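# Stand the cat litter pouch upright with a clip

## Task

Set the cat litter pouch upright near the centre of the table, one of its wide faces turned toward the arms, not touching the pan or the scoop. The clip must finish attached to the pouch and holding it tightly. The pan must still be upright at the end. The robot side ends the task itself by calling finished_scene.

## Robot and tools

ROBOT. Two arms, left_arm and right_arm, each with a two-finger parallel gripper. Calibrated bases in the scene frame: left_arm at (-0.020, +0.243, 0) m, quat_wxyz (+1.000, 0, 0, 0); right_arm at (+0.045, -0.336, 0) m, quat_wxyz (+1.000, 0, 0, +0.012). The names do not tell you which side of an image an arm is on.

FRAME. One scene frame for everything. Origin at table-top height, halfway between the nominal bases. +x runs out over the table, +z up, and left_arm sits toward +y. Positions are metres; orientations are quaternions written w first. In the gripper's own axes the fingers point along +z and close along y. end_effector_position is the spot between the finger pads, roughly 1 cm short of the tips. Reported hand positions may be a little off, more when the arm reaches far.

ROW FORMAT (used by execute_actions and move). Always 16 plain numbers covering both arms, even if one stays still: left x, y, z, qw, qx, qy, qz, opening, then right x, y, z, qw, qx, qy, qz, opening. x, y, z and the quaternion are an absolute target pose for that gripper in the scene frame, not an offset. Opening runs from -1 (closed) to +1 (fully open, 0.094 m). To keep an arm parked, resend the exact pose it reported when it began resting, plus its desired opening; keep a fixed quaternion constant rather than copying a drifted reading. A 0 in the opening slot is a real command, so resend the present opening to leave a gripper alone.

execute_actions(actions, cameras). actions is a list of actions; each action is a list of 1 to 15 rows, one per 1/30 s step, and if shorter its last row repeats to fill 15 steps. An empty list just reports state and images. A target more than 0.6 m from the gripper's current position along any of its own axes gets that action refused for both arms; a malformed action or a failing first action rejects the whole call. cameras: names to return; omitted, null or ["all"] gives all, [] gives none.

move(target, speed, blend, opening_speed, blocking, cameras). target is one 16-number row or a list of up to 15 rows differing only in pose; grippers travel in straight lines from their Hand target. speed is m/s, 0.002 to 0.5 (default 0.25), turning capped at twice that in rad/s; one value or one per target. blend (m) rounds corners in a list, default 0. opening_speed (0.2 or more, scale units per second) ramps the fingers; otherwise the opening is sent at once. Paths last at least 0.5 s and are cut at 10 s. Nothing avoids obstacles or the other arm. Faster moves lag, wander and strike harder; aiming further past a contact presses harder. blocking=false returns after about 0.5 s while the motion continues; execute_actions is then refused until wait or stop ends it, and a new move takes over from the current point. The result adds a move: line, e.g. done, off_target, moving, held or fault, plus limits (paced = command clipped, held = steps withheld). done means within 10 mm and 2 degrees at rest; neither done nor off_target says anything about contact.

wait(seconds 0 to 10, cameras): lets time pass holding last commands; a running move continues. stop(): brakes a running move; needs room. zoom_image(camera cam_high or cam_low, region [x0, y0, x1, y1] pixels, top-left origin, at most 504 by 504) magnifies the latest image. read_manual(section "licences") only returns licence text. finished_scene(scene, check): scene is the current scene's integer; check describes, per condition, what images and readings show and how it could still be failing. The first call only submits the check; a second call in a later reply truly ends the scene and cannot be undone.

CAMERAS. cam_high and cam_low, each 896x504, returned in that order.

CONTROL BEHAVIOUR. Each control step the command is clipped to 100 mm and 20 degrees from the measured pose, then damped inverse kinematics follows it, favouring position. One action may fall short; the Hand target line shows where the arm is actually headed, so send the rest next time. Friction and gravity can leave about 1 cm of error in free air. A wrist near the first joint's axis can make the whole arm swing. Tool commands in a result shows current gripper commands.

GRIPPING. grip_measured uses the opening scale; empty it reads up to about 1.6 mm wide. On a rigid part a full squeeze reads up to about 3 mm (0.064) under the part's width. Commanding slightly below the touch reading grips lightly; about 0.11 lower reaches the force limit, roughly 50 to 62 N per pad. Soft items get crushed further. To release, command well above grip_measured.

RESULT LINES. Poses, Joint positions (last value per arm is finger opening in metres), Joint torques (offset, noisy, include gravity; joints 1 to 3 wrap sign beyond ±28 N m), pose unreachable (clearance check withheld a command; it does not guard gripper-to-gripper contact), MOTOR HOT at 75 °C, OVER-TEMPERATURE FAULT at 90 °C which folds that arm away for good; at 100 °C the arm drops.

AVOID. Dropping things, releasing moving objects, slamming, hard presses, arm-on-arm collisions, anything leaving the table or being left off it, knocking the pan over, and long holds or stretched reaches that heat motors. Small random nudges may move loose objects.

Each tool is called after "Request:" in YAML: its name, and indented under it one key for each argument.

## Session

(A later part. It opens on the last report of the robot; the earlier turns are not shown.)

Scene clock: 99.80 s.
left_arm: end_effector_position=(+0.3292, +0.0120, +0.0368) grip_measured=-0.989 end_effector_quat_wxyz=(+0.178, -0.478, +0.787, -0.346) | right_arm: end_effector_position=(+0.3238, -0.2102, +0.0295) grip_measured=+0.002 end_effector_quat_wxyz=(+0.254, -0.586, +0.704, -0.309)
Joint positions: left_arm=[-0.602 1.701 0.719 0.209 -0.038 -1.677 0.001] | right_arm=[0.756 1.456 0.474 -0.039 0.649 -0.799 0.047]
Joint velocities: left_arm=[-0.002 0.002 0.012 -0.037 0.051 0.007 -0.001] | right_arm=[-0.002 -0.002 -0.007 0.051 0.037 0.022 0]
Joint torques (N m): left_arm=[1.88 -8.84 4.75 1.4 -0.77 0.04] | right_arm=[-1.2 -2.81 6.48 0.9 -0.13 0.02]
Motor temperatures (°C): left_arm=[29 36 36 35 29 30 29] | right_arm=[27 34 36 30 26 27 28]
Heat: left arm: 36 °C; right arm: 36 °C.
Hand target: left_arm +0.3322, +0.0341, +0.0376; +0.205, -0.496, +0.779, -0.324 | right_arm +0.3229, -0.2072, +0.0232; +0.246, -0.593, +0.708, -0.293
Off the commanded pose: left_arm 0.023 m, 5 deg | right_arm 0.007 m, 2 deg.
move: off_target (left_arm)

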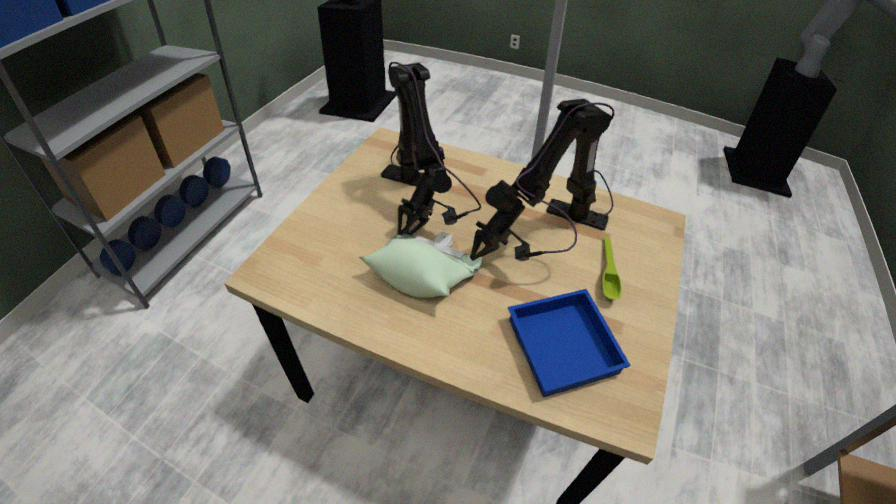

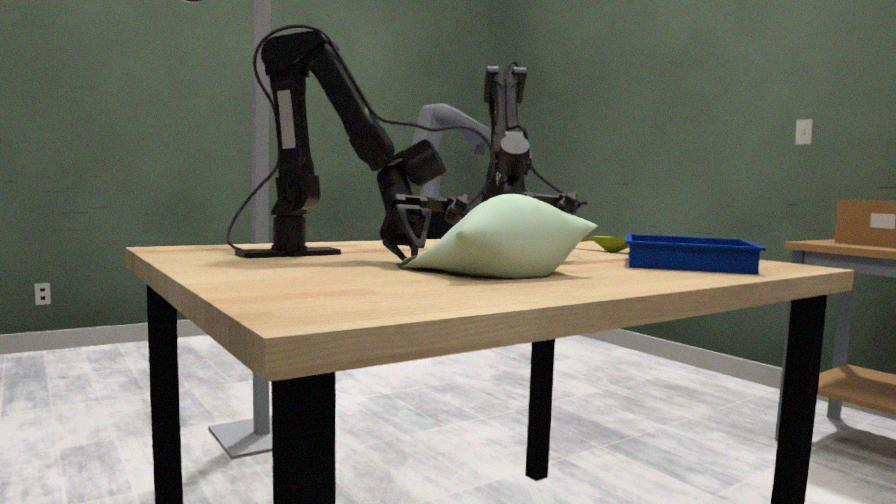

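Request:
move:
  target: [0.332, 0.035, 0.038, 0.20561, -0.49640, 0.77920, -0.32275, -1.0, 0.323, -0.207, 0.023, 0.24598, -0.59385, 0.70773, -0.29316, -1.0]
  speed: 0.04
  opening_speed: 0.5

Request:
zoom_image:
  camera: "cam_high"
  region: [360, 200, 500, 300]

Request:
zoom_image:
  camera: "cam_low"
  region: [370, 180, 530, 290]

Scene clock: 102.20 s.
left_arm: end_effector_position=(+0.3290, +0.0117, +0.0368) grip_measured=-0.989 end_effector_quat_wxyz=(+0.177, -0.478, +0.788, -0.346) | right_arm: end_effector_position=(+0.3173, -0.2079, +0.0199) grip_measured=-0.985 end_effector_quat_wxyz=(+0.240, -0.602, +0.704, -0.291)
Joint positions: left_arm=[-0.602 1.701 0.719 0.209 -0.035 -1.677 0.001] | right_arm=[0.756 1.469 0.474 -0.061 0.606 -0.8 0.001]
Joint velocities: left_arm=[0.007 0.046 0.007 -0.051 -0.051 0.007 -0.001] | right_arm=[0.002 -0.012 -0.007 0.037 -0.007 0.037 0]
Joint torques (N m): left_arm=[1.54 -8.94 4.44 1.4 -0.78 0.06] | right_arm=[-1.03 -3.56 6.15 1.08 0.32 0.01]
Motor temperatures (°C): left_arm=[29 37 36 35 29 30 29] | right_arm=[27 34 36 31 26 27 28]
Heat: left arm: 37 °C; right arm: 36 °C.
Hand target: left_arm +0.3322, +0.0341, +0.0376; +0.205, -0.496, +0.779, -0.324 | right_arm +0.3230, -0.2070, +0.0232; +0.246, -0.594, +0.708, -0.293
Off the commanded pose: left_arm 0.024 m, 5 deg | right_arm 0.007 m, 1 deg.
move: off_target (left_arm)

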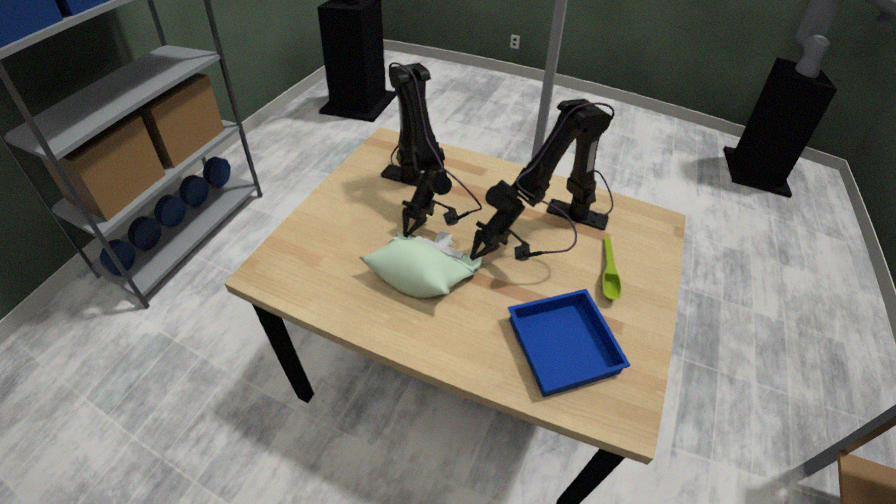

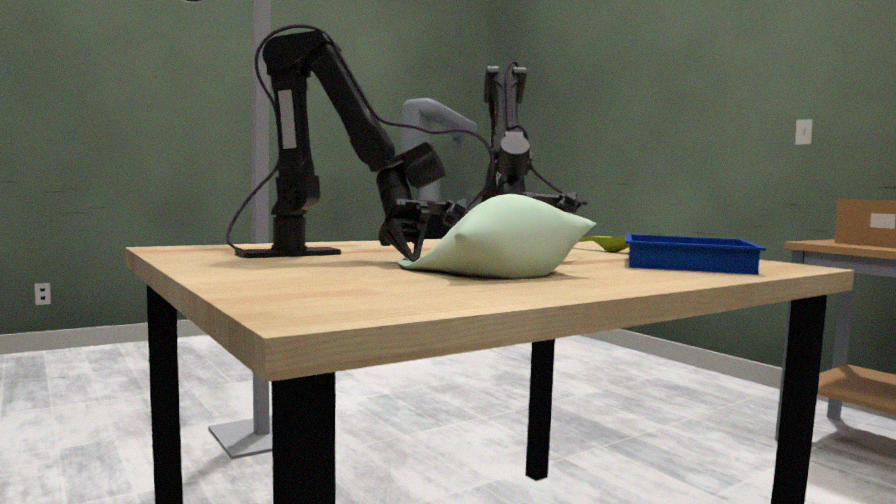

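Scaled by 3.600.

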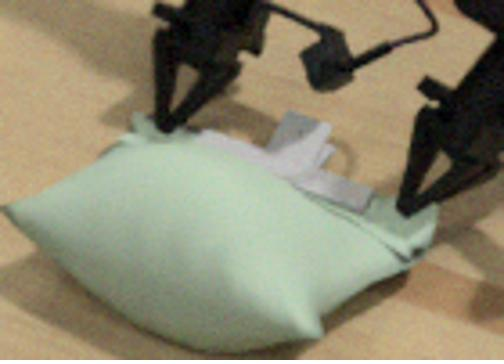

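Scaled by 3.150.

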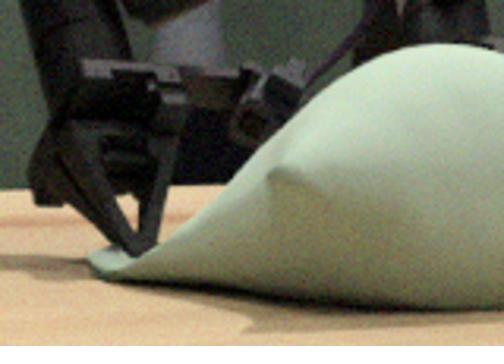

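Request:
move:
  target: [0.345, 0.012, 0.082, 0.13906, -0.51899, 0.81465, -0.21828, -1.0, 0.341, -0.206, 0.078, 0.16636, -0.62088, 0.73994, -0.19826, -1.0]
  speed: 0.06

Request:
zoom_image:
  camera: "cam_high"
  region: [350, 180, 530, 310]

Request:
zoom_image:
  camera: "cam_low"
  region: [360, 160, 620, 310]

Scene clock: 107.80 s.
left_arm: end_effector_position=(+0.3414, +0.0051, +0.0810) grip_measured=-0.989 end_effector_quat_wxyz=(+0.127, -0.513, +0.815, -0.236) | right_arm: end_effector_position=(+0.3336, -0.2106, +0.0684) grip_measured=-0.988 end_effector_quat_wxyz=(+0.156, -0.625, +0.738, -0.200)
Joint positions: left_arm=[-0.602 1.749 1.166 -0.447 -0.045 -1.714 0.001] | right_arm=[0.586 1.449 0.838 -0.59 0.365 -0.865 0.001]
Joint velocities: left_arm=[-0.007 0.012 -0.007 0.066 0.007 -0.022 0.001] | right_arm=[0.012 -0.002 0.012 -0.037 -0.051 0.022 0]
Joint torques (N m): left_arm=[0.14 -7.06 9.24 0.93 -0.54 -0.04] | right_arm=[-0.66 -4.88 9.26 0.69 0.17 -0.03]
Motor temperatures (°C): left_arm=[29 37 36 35 29 30 29] | right_arm=[27 34 36 31 26 27 28]
Heat: left arm: 37 °C; right arm: 36 °C.
Hand target: left_arm +0.3449, +0.0119, +0.0828; +0.140, -0.521, +0.813, -0.219 | right_arm +0.3412, -0.2070, +0.0785; +0.167, -0.620, +0.740, -0.200
Off the commanded pose: left_arm 0.008 m, 3 deg | right_arm 0.013 m, 1 deg.
move: off_target (left_arm, right_arm)

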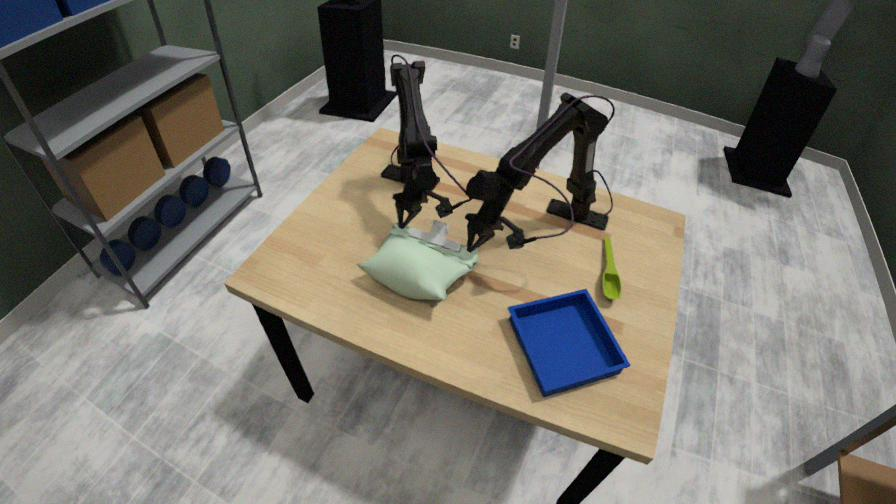

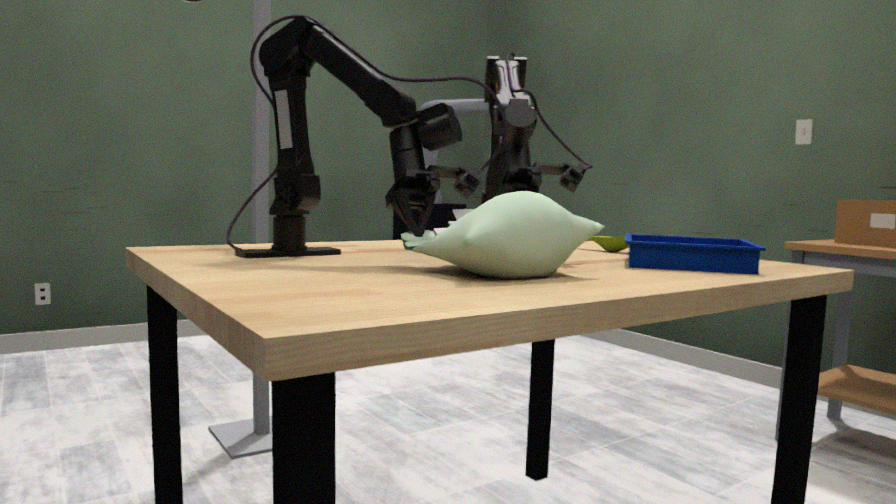

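Scaled by 2.800.

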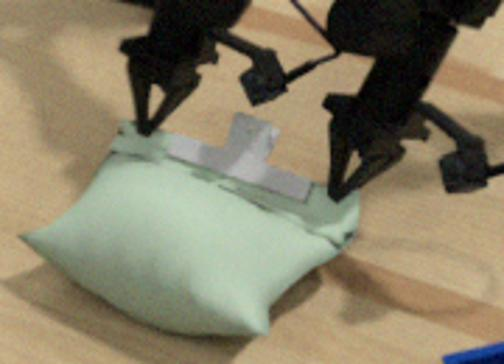

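Scaled by 1.938.

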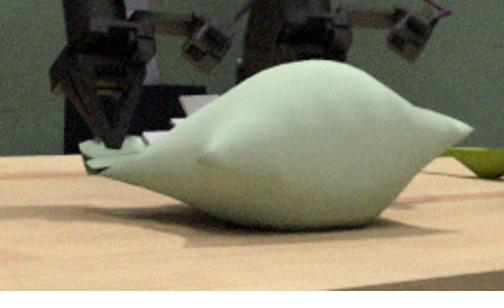

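Request:
execute_actions:
  actions: []

Scene clock: 108.73 s.
left_arm: end_effector_position=(+0.3413, +0.0052, +0.0809) grip_measured=-0.989 end_effector_quat_wxyz=(+0.127, -0.513, +0.815, -0.236) | right_arm: end_effector_position=(+0.3335, -0.2106, +0.0684) grip_measured=-0.988 end_effector_quat_wxyz=(+0.156, -0.625, +0.738, -0.200)
Joint positions: left_arm=[-0.602 1.749 1.166 -0.448 -0.045 -1.714 0.001] | right_arm=[0.586 1.449 0.838 -0.59 0.364 -0.866 0.001]
Joint velocities: left_arm=[0.012 -0.012 0.007 0.037 0.081 -0.022 0.001] | right_arm=[-0.007 -0.002 0.017 -0.037 -0.037 0.007 0]
Joint torques (N m): left_arm=[0.1 -7.04 9.16 0.98 -0.54 -0.03] | right_arm=[-0.69 -4.72 9.1 0.65 0.15 -0.02]
Motor temperatures (°C): left_arm=[29 37 37 35 29 30 29] | right_arm=[27 34 37 31 26 27 28]
Heat: left arm: 37 °C; right arm: 37 °C.
Hand target: left_arm +0.3449, +0.0119, +0.0828; +0.140, -0.521, +0.813, -0.219 | right_arm +0.3412, -0.2070, +0.0785; +0.167, -0.620, +0.740, -0.200
Tool commands: left_gripper/opening=-1.0 right_gripper/opening=-1.0
Off the commanded pose: left_arm 0.008 m, 3 deg | right_arm 0.013 m, 1 deg.

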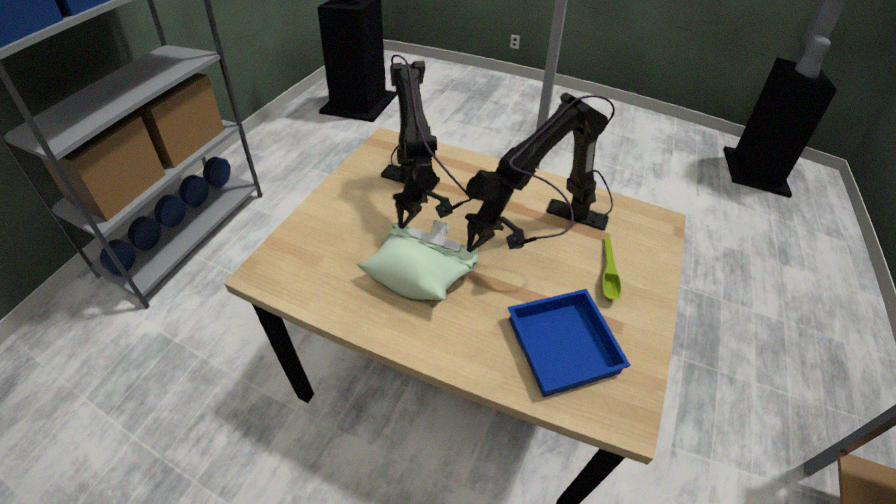

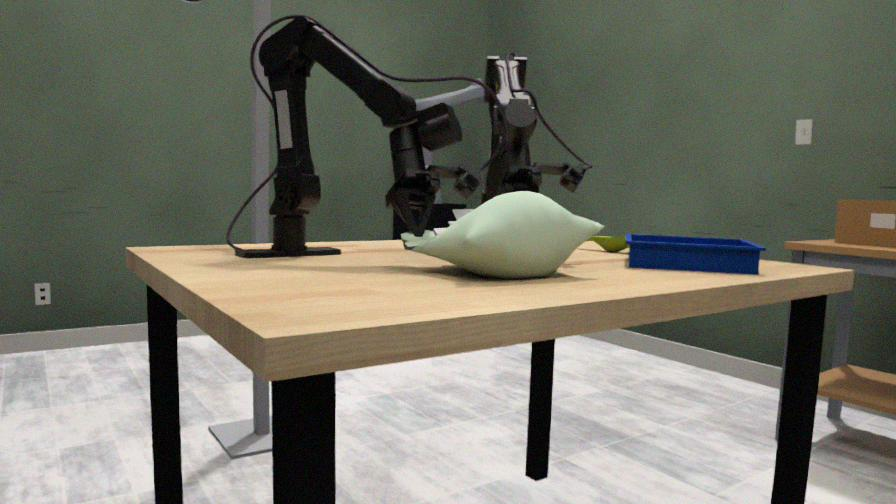

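Request:
move:
  target: [0.360, 0.016, 0.123, 0.09330, -0.52914, 0.83058, -0.14646, -1.0, 0.360, -0.200, 0.128, 0.11162, -0.63302, 0.75440, -0.13302, -1.0]
  speed: 0.06

Scene clock: 111.03 s.
left_arm: end_effector_position=(+0.3595, +0.0070, +0.1221) grip_measured=-0.989 end_effector_quat_wxyz=(+0.088, -0.526, +0.830, -0.166) | right_arm: end_effector_position=(+0.3524, -0.2080, +0.1166) grip_measured=-0.988 end_effector_quat_wxyz=(+0.093, -0.635, +0.754, -0.140)
Joint positions: left_arm=[-0.565 1.891 1.587 -0.889 -0.016 -1.691 0.001] | right_arm=[0.496 1.58 1.221 -0.973 0.242 -0.909 0.001]
Joint velocities: left_arm=[0.002 0.007 -0.007 0.022 0.051 -0.007 0] | right_arm=[-0.022 -0.007 0.002 -0.022 0.066 0.022 0.001]
Joint torques (N m): left_arm=[0.44 -8.27 9.33 0.67 -0.34 0.07] | right_arm=[-0.47 -5.79 9.76 0.53 -0.13 -0.06]
Motor temperatures (°C): left_arm=[29 37 37 34 29 30 29] | right_arm=[27 35 37 31 26 27 28]
Heat: left arm: 37 °C; right arm: 37 °C.
Hand target: left_arm +0.3602, +0.0155, +0.1237; +0.094, -0.531, +0.829, -0.148 | right_arm +0.3600, -0.2011, +0.1281; +0.112, -0.632, +0.755, -0.134
Off the commanded pose: left_arm 0.009 m, 2 deg | right_arm 0.016 m, 2 deg.
move: off_target (right_arm)

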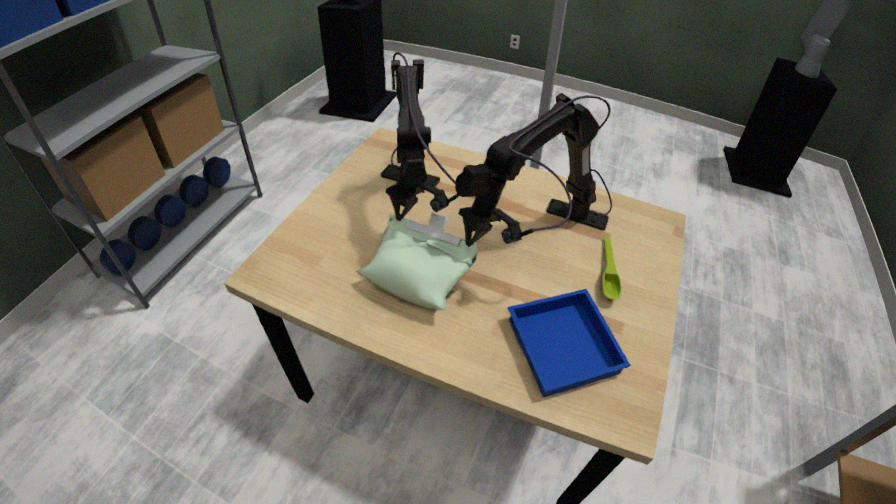

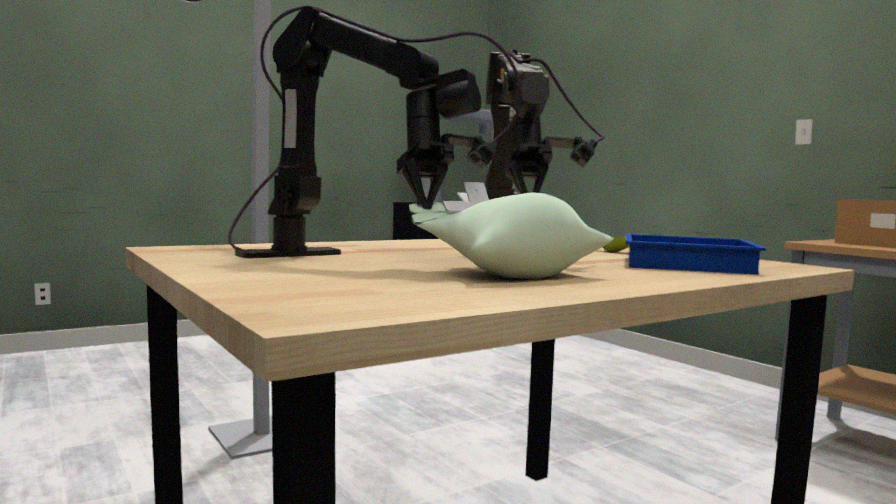

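Request:
zoom_image:
  camera: "cam_high"
  region: [340, 180, 540, 320]

Request:
zoom_image:
  camera: "cam_low"
  region: [360, 120, 640, 300]

Scaled by 2.520.

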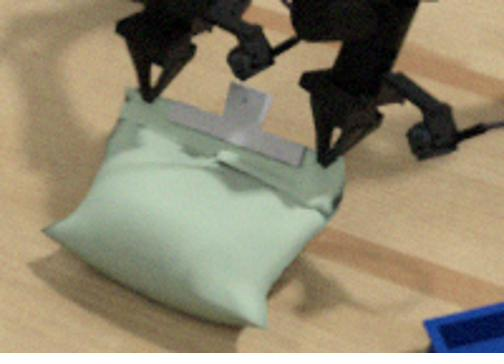

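Scaled by 1.800.

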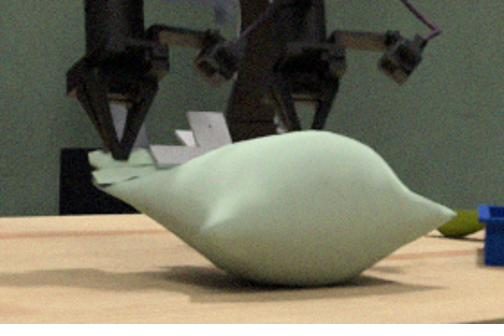

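Request:
move:
  target: [0.366, 0.020, 0.168, 0.09330, -0.52914, 0.83058, -0.14646, -1.0, 0.368, -0.194, 0.178, 0.11162, -0.63302, 0.75440, -0.13302, -1.0]
  speed: 0.06

Scene clock: 113.97 s.
left_arm: end_effector_position=(+0.3631, +0.0134, +0.1655) grip_measured=-0.989 end_effector_quat_wxyz=(+0.084, -0.527, +0.831, -0.158) | right_arm: end_effector_position=(+0.3655, -0.1997, +0.1663) grip_measured=-0.988 end_effector_quat_wxyz=(+0.099, -0.634, +0.754, -0.139)
Joint positions: left_arm=[-0.546 1.912 1.793 -1.091 -0.01 -1.673 0.001] | right_arm=[0.496 1.625 1.464 -1.16 0.238 -0.91 0.001]
Joint velocities: left_arm=[-0.002 -0.017 0.007 -0.022 -0.022 0.051 -0.001] | right_arm=[-0.002 0.007 -0.002 -0.022 -0.11 -0.022 0]
Joint torques (N m): left_arm=[0.44 -8.21 9.42 0.78 -0.32 0.05] | right_arm=[0.06 -6.8 9.87 0.37 -0.11 0.04]
Motor temperatures (°C): left_arm=[29 37 37 34 29 30 29] | right_arm=[27 35 38 30 26 27 28]
Heat: left arm: 37 °C; right arm: 38 °C.
Hand target: left_arm +0.3664, +0.0196, +0.1679; +0.093, -0.529, +0.830, -0.147 | right_arm +0.3677, -0.1946, +0.1779; +0.112, -0.633, +0.754, -0.133
Off the commanded pose: left_arm 0.008 m, 2 deg | right_arm 0.013 m, 2 deg.
move: off_target (right_arm)

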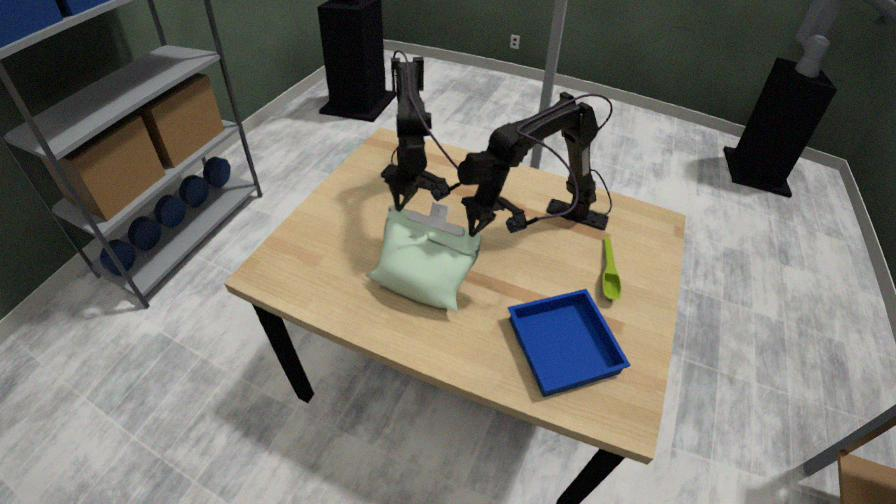

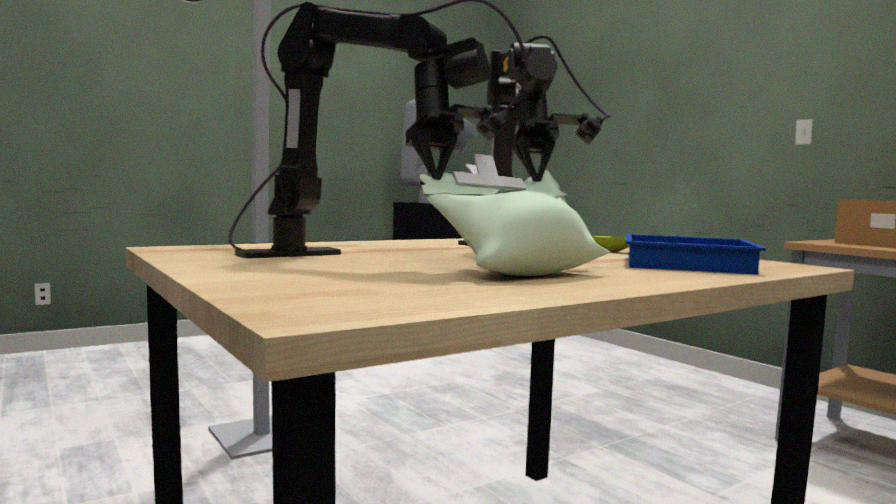

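Request:
move:
  target: [0.354, 0.022, 0.206, 0.10027, -0.56866, 0.80409, -0.14178, -1.0, 0.360, -0.190, 0.216, 0.11162, -0.63302, 0.75440, -0.13302, -1.0]
  speed: 0.06

Scene clock: 115.50 s.
left_arm: end_effector_position=(+0.3476, +0.0165, +0.1967) grip_measured=-0.989 end_effector_quat_wxyz=(+0.076, -0.564, +0.809, -0.144) | right_arm: end_effector_position=(+0.3577, -0.1955, +0.2017) grip_measured=-0.988 end_effector_quat_wxyz=(+0.094, -0.637, +0.753, -0.133)
Joint positions: left_arm=[-0.566 1.912 1.93 -1.265 -0.028 -1.778 0.001] | right_arm=[0.513 1.64 1.627 -1.323 0.23 -0.894 0.001]
Joint velocities: left_arm=[-0.017 -0.007 -0.022 -0.081 -0.022 -0.022 -0.001] | right_arm=[-0.002 -0.007 -0.007 0.007 0.007 0.037 0]
Joint torques (N m): left_arm=[-0.05 -8.47 9.84 0.87 -0.63 -0.05] | right_arm=[0.75 -6.82 10.04 0.41 0.11 0.13]
Motor temperatures (°C): left_arm=[29 37 38 34 29 30 29] | right_arm=[27 35 38 30 26 27 28]
Heat: left arm: 38 °C; right arm: 38 °C.
Hand target: left_arm +0.3542, +0.0219, +0.2062; +0.101, -0.569, +0.804, -0.143 | right_arm +0.3595, -0.1902, +0.2159; +0.112, -0.633, +0.754, -0.133
Off the commanded pose: left_arm 0.013 m, 3 deg | right_arm 0.016 m, 2 deg.
move: off_target (left_arm, right_arm)

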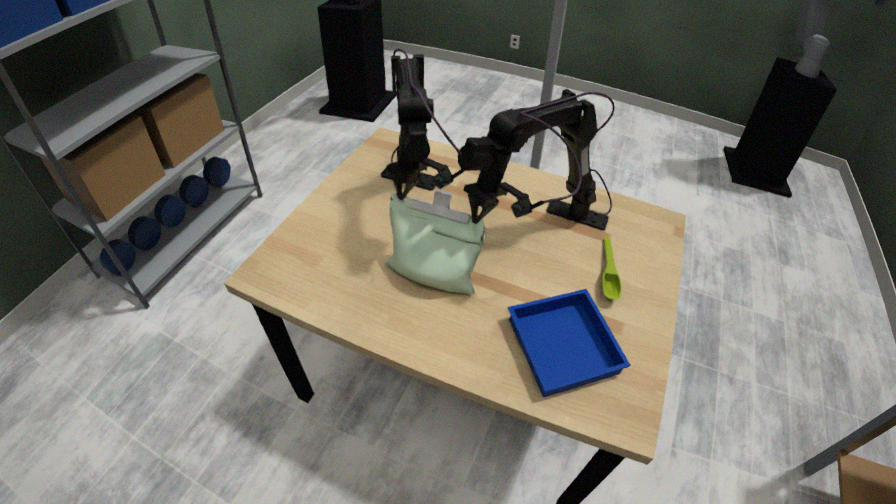

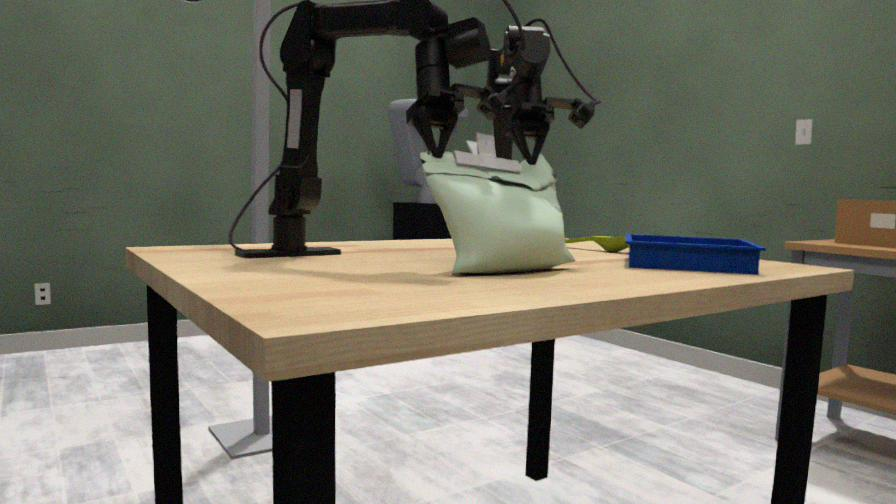

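Request:
zoom_image:
  camera: "cam_high"
  region: [340, 160, 540, 320]

Request:
zoom_image:
  camera: "cam_low"
  region: [360, 100, 640, 300]

Scaled by 2.520.

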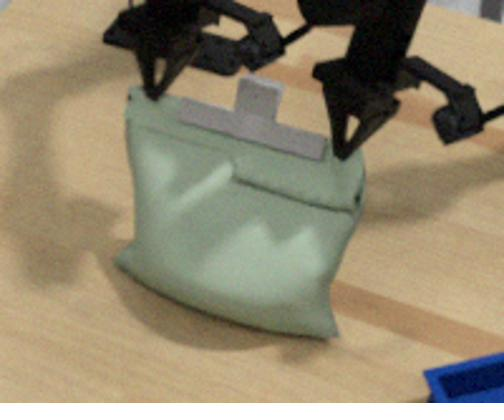

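Scaled by 1.800.

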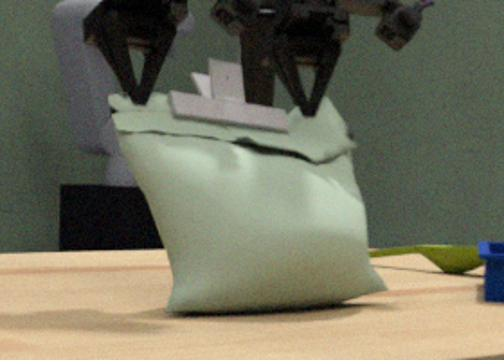

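Request:
move:
  target: [0.342, 0.036, 0.245, 0.124144, -0.559980, 0.799735, -0.177296, -1.0, 0.346, -0.176, 0.252, 0.139124, -0.627550, 0.747886, -0.165802, -1.0]
  speed: 0.06

Scene clock: 118.60 s.
left_arm: end_effector_position=(+0.3331, +0.0294, +0.2176) grip_measured=-0.989 end_effector_quat_wxyz=(+0.085, -0.562, +0.810, -0.143) | right_arm: end_effector_position=(+0.3338, -0.1807, +0.2221) grip_measured=-0.988 end_effector_quat_wxyz=(+0.083, -0.643, +0.747, -0.147)
Joint positions: left_arm=[-0.566 1.848 1.93 -1.322 -0.046 -1.771 0.001] | right_arm=[0.617 1.64 1.71 -1.449 0.281 -0.808 0.001]
Joint velocities: left_arm=[-0.012 -0.017 0.022 -0.081 0.022 -0.007 0] | right_arm=[-0.007 -0.012 0.007 0.037 -0.022 0.007 0]
Joint torques (N m): left_arm=[0.81 -12.21 7.21 1.37 -0.52 0.13] | right_arm=[0.46 -8.94 10.66 0.69 0.48 0.09]
Motor temperatures (°C): left_arm=[29 37 38 34 29 30 29] | right_arm=[27 35 38 30 26 27 28]
Heat: left arm: 38 °C; right arm: 38 °C.
Hand target: left_arm +0.3417, +0.0360, +0.2448; +0.123, -0.560, +0.800, -0.177 | right_arm +0.3438, -0.1768, +0.2521; +0.139, -0.628, +0.748, -0.164
Off the commanded pose: left_arm 0.030 m, 6 deg | right_arm 0.033 m, 7 deg.
move: off_target (left_arm, right_arm)

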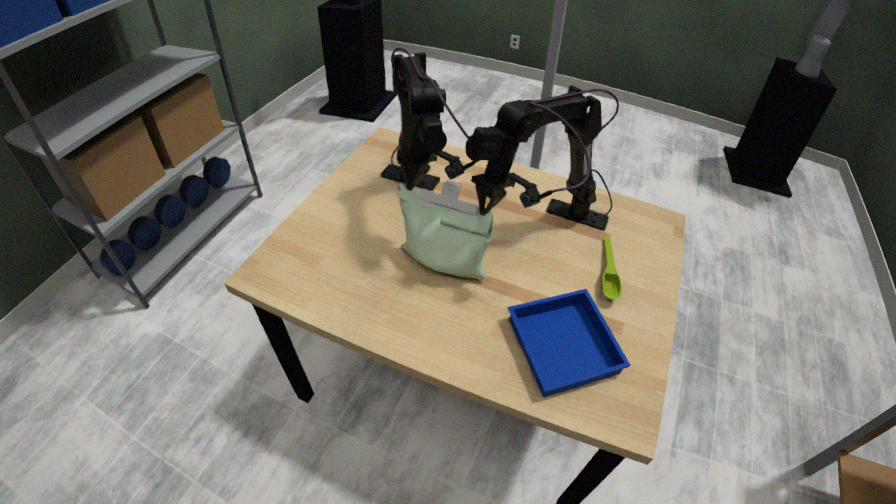

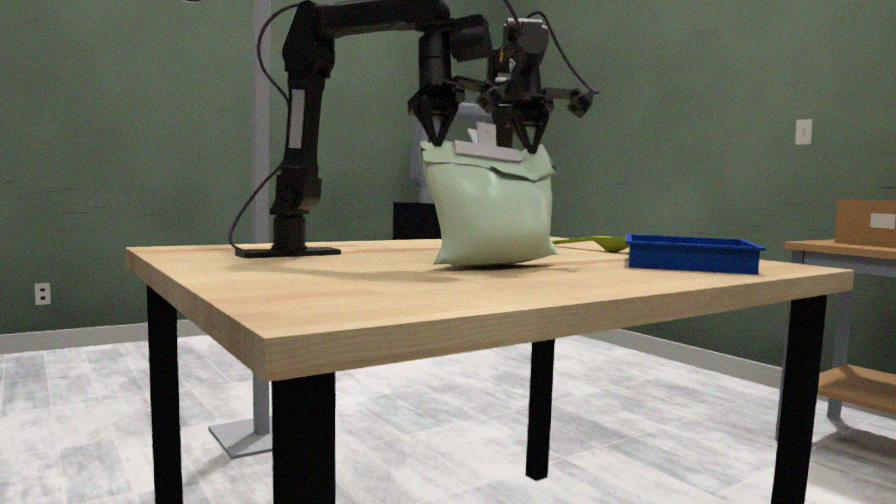

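Request:
move:
  target: [0.336, 0.056, 0.262, 0.148452, -0.554032, 0.791240, -0.212012, -1.0, 0.339, -0.160, 0.267, 0.16636, -0.62088, 0.73994, -0.19826, -1.0]
  speed: 0.06

Scene clock: 120.50 s.
left_arm: end_effector_position=(+0.3256, +0.0512, +0.2329) grip_measured=-0.989 end_effector_quat_wxyz=(+0.104, -0.559, +0.805, -0.171) | right_arm: end_effector_position=(+0.3287, -0.1615, +0.2334) grip_measured=-0.988 end_effector_quat_wxyz=(+0.107, -0.642, +0.739, -0.177)
Joint positions: left_arm=[-0.529 1.721 1.812 -1.261 -0.045 -1.734 0.001] | right_arm=[0.713 1.64 1.735 -1.449 0.358 -0.734 0.001]
Joint velocities: left_arm=[-0.007 -0.002 0.002 0.007 -0.051 0.022 0] | right_arm=[0.002 -0.012 -0.017 0.007 -0.051 0.007 0]
Joint torques (N m): left_arm=[0.51 -11.23 7.17 1.73 -0.45 0.1] | right_arm=[0.51 -9.83 10.18 0.75 0.71 0.13]
Motor temperatures (°C): left_arm=[29 38 38 34 29 30 29] | right_arm=[27 36 39 30 26 27 28]
Heat: left arm: 38 °C; right arm: 39 °C.
Hand target: left_arm +0.3355, +0.0560, +0.2619; +0.146, -0.554, +0.792, -0.212 | right_arm +0.3368, -0.1614, +0.2670; +0.166, -0.621, +0.740, -0.196
Off the commanded pose: left_arm 0.031 m, 7 deg | right_arm 0.035 m, 8 deg.
move: off_target (left_arm, right_arm)

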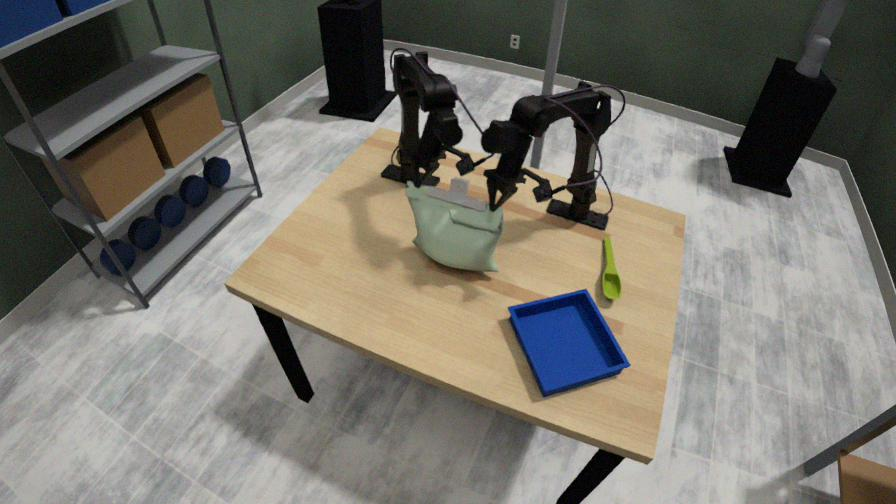

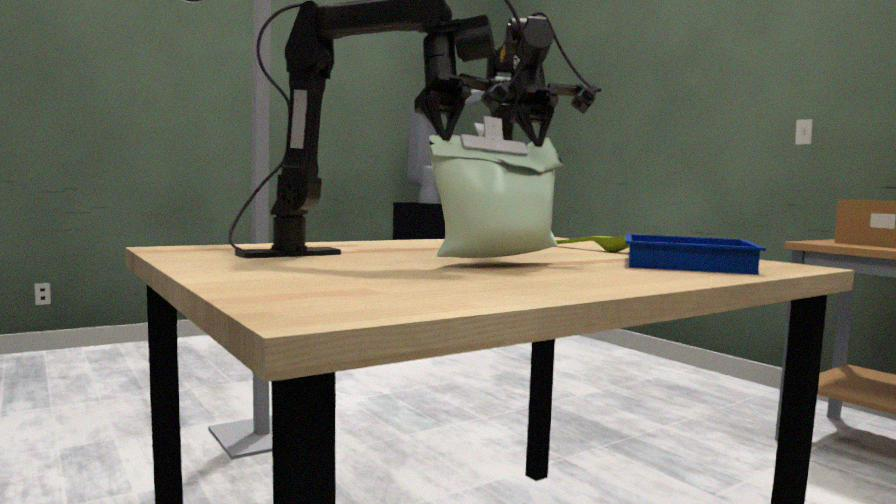

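Request:
move:
  target: [0.296, 0.111, 0.265, 0.174856, -0.652571, 0.712155, -0.190822, -1.0, 0.296, -0.105, 0.270, 0.174856, -0.652571, 0.712155, -0.190822, -1.0]
  speed: 0.06

Scene clock: 123.40 s.
left_arm: end_effector_position=(+0.2887, +0.1001, +0.2454) grip_measured=-0.989 end_effector_quat_wxyz=(+0.134, -0.650, +0.729, -0.167) | right_arm: end_effector_position=(+0.2857, -0.1102, +0.2465) grip_measured=-0.988 end_effector_quat_wxyz=(-0.129, +0.669, -0.711, +0.175)
Joint positions: left_arm=[-0.509 1.514 1.637 -1.285 -0.141 -1.935 0.001] | right_arm=[0.936 1.665 1.812 -1.526 0.397 -0.588 0.001]
Joint velocities: left_arm=[-0.002 0.007 -0.007 -0.022 0.037 -0.051 0.001] | right_arm=[-0.002 -0.002 -0.002 0.037 0.037 -0.007 0]
Joint torques (N m): left_arm=[0.68 -8.44 6.64 1.51 -0.8 0] | right_arm=[0.81 -7.23 10.33 0.62 0.74 0.13]
Motor temperatures (°C): left_arm=[29 38 38 34 29 30 29] | right_arm=[27 36 39 30 27 27 28]
Heat: left arm: 38 °C; right arm: 39 °C.
Hand target: left_arm +0.2962, +0.1107, +0.2650; +0.173, -0.653, +0.712, -0.192 | right_arm +0.2944, -0.1054, +0.2697; -0.173, +0.653, -0.713, +0.188
Off the commanded pose: left_arm 0.024 m, 6 deg | right_arm 0.026 m, 6 deg.
move: off_target (left_arm, right_arm)

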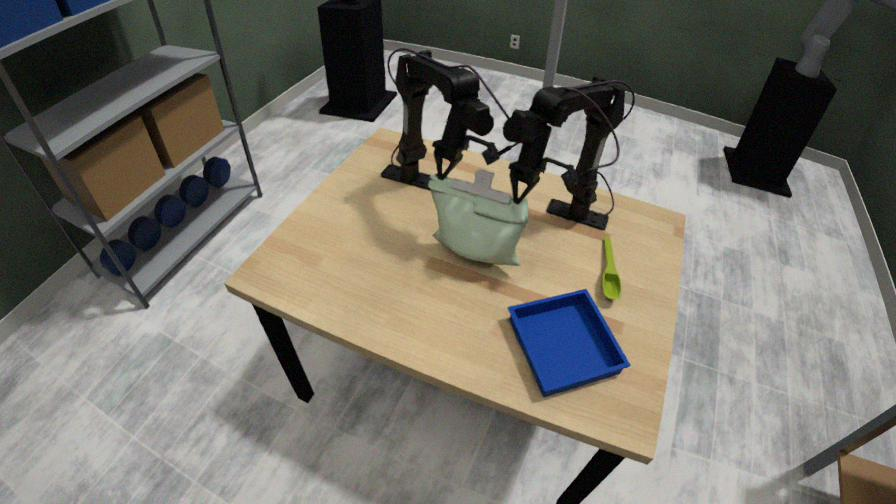

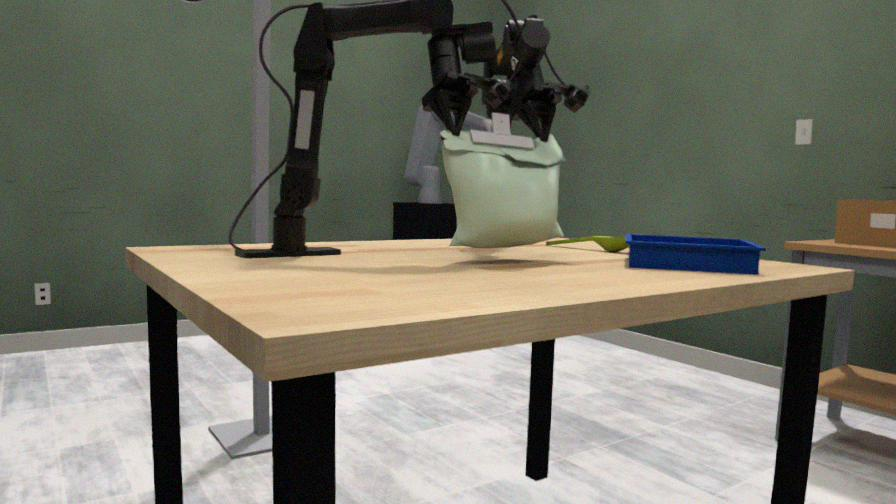

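Request:
move:
  target: [0.296, 0.114, 0.236, 0.146223, -0.659576, 0.719800, -0.159575, -1.0, 0.296, -0.103, 0.240, 0.146223, -0.659576, 0.719800, -0.159575, -1.0]
  speed: 0.04

Scene clock: 125.20 s.
left_arm: end_effector_position=(+0.2837, +0.1072, +0.2280) grip_measured=-0.989 end_effector_quat_wxyz=(+0.115, -0.660, +0.728, -0.147) | right_arm: end_effector_position=(+0.2862, -0.1046, +0.2319) grip_measured=-0.988 end_effector_quat_wxyz=(+0.119, -0.670, +0.717, -0.151)
Joint positions: left_arm=[-0.483 1.514 1.586 -1.285 -0.112 -1.935 0.001] | right_arm=[0.917 1.675 1.778 -1.487 0.342 -0.595 0.001]
Joint velocities: left_arm=[0.012 0.012 -0.012 -0.066 0.051 0.022 0.001] | right_arm=[0.012 -0.002 0.007 0.007 -0.051 -0.007 0.001]
Joint torques (N m): left_arm=[0.84 -5.76 6.87 1.46 -0.64 0.1] | right_arm=[-0.72 -7.91 6.12 0.85 0.46 -0.01]
Motor temperatures (°C): left_arm=[29 38 38 34 29 30 29] | right_arm=[27 36 39 30 27 27 28]
Heat: left arm: 38 °C; right arm: 39 °C.
Hand target: left_arm +0.2954, +0.1141, +0.2363; +0.146, -0.660, +0.719, -0.160 | right_arm +0.2958, -0.1033, +0.2406; -0.146, +0.660, -0.720, +0.160
Off the commanded pose: left_arm 0.016 m, 4 deg | right_arm 0.013 m, 3 deg.
move: off_target (left_arm, right_arm)

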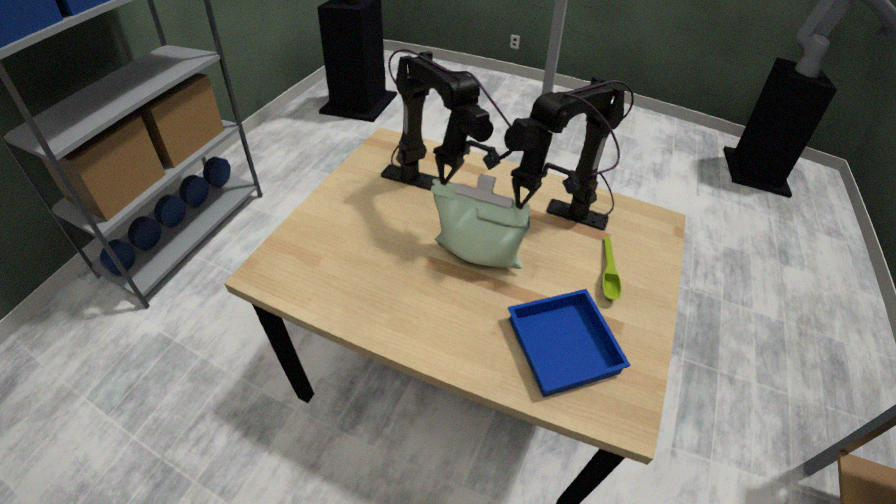

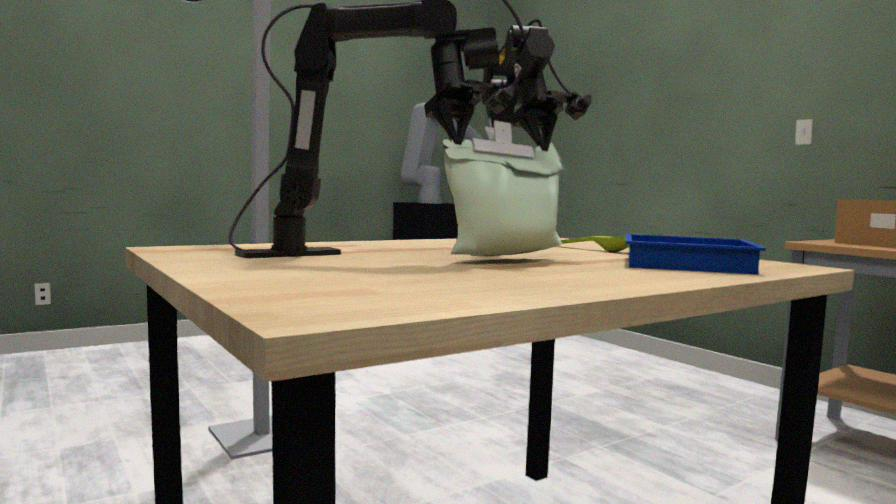

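Request:
move:
  target: [0.297, 0.114, 0.212, 0.11731, -0.66532, 0.72608, -0.12803, -1.0, 0.294, -0.103, 0.213, 0.11731, -0.66532, 0.72608, -0.12803, -1.0]
  speed: 0.03

Scene clock: 127.03 s.
left_arm: end_effector_position=(+0.2868, +0.1070, +0.2112) grip_measured=-0.989 end_effector_quat_wxyz=(+0.094, -0.664, +0.731, -0.127) | right_arm: end_effector_position=(+0.2881, -0.1051, +0.2123) grip_measured=-0.988 end_effector_quat_wxyz=(+0.104, -0.671, +0.723, -0.128)
Joint positions: left_arm=[-0.463 1.558 1.578 -1.285 -0.082 -1.925 0.001] | right_arm=[0.883 1.677 1.713 -1.436 0.286 -0.614 0.001]
Joint velocities: left_arm=[0.012 -0.012 0.002 0.022 -0.007 0.022 0] | right_arm=[-0.002 0.012 0.017 0.081 0.007 -0.022 0]
Joint torques (N m): left_arm=[0.84 -5.41 6.13 1.28 -0.54 0.1] | right_arm=[-0.88 -7.09 5.48 0.75 0.18 -0.01]
Motor temperatures (°C): left_arm=[29 37 38 34 29 30 29] | right_arm=[27 36 38 30 27 27 28]
Heat: left arm: 38 °C; right arm: 38 °C.
Hand target: left_arm +0.2965, +0.1139, +0.2123; +0.117, -0.666, +0.726, -0.128 | right_arm +0.2942, -0.1033, +0.2133; -0.117, +0.665, -0.726, +0.129
Off the commanded pose: left_arm 0.012 m, 3 deg | right_arm 0.006 m, 2 deg.
move: off_target (left_arm)

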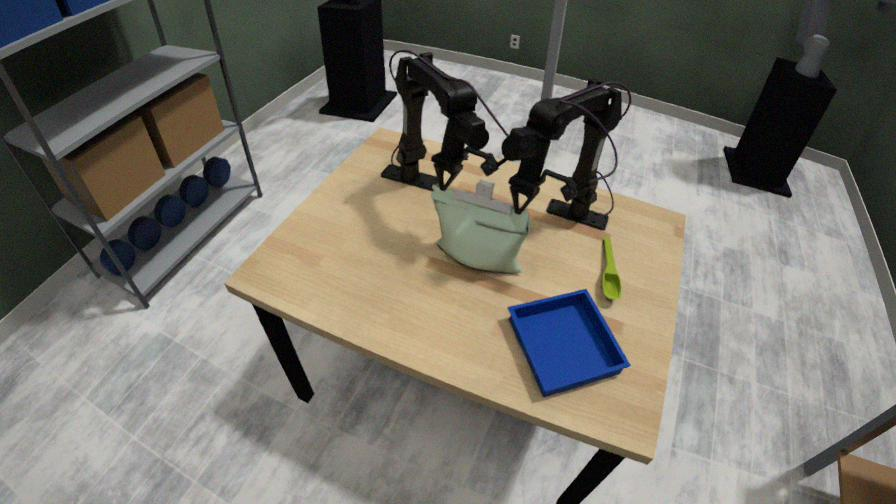

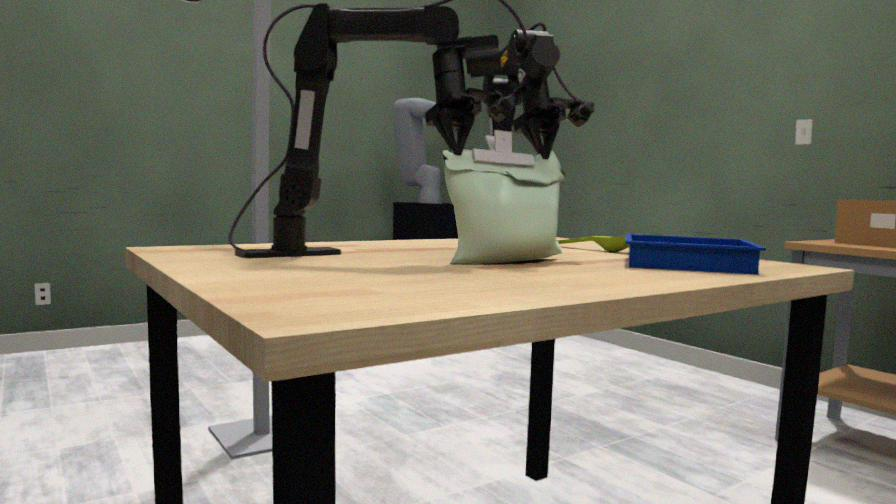

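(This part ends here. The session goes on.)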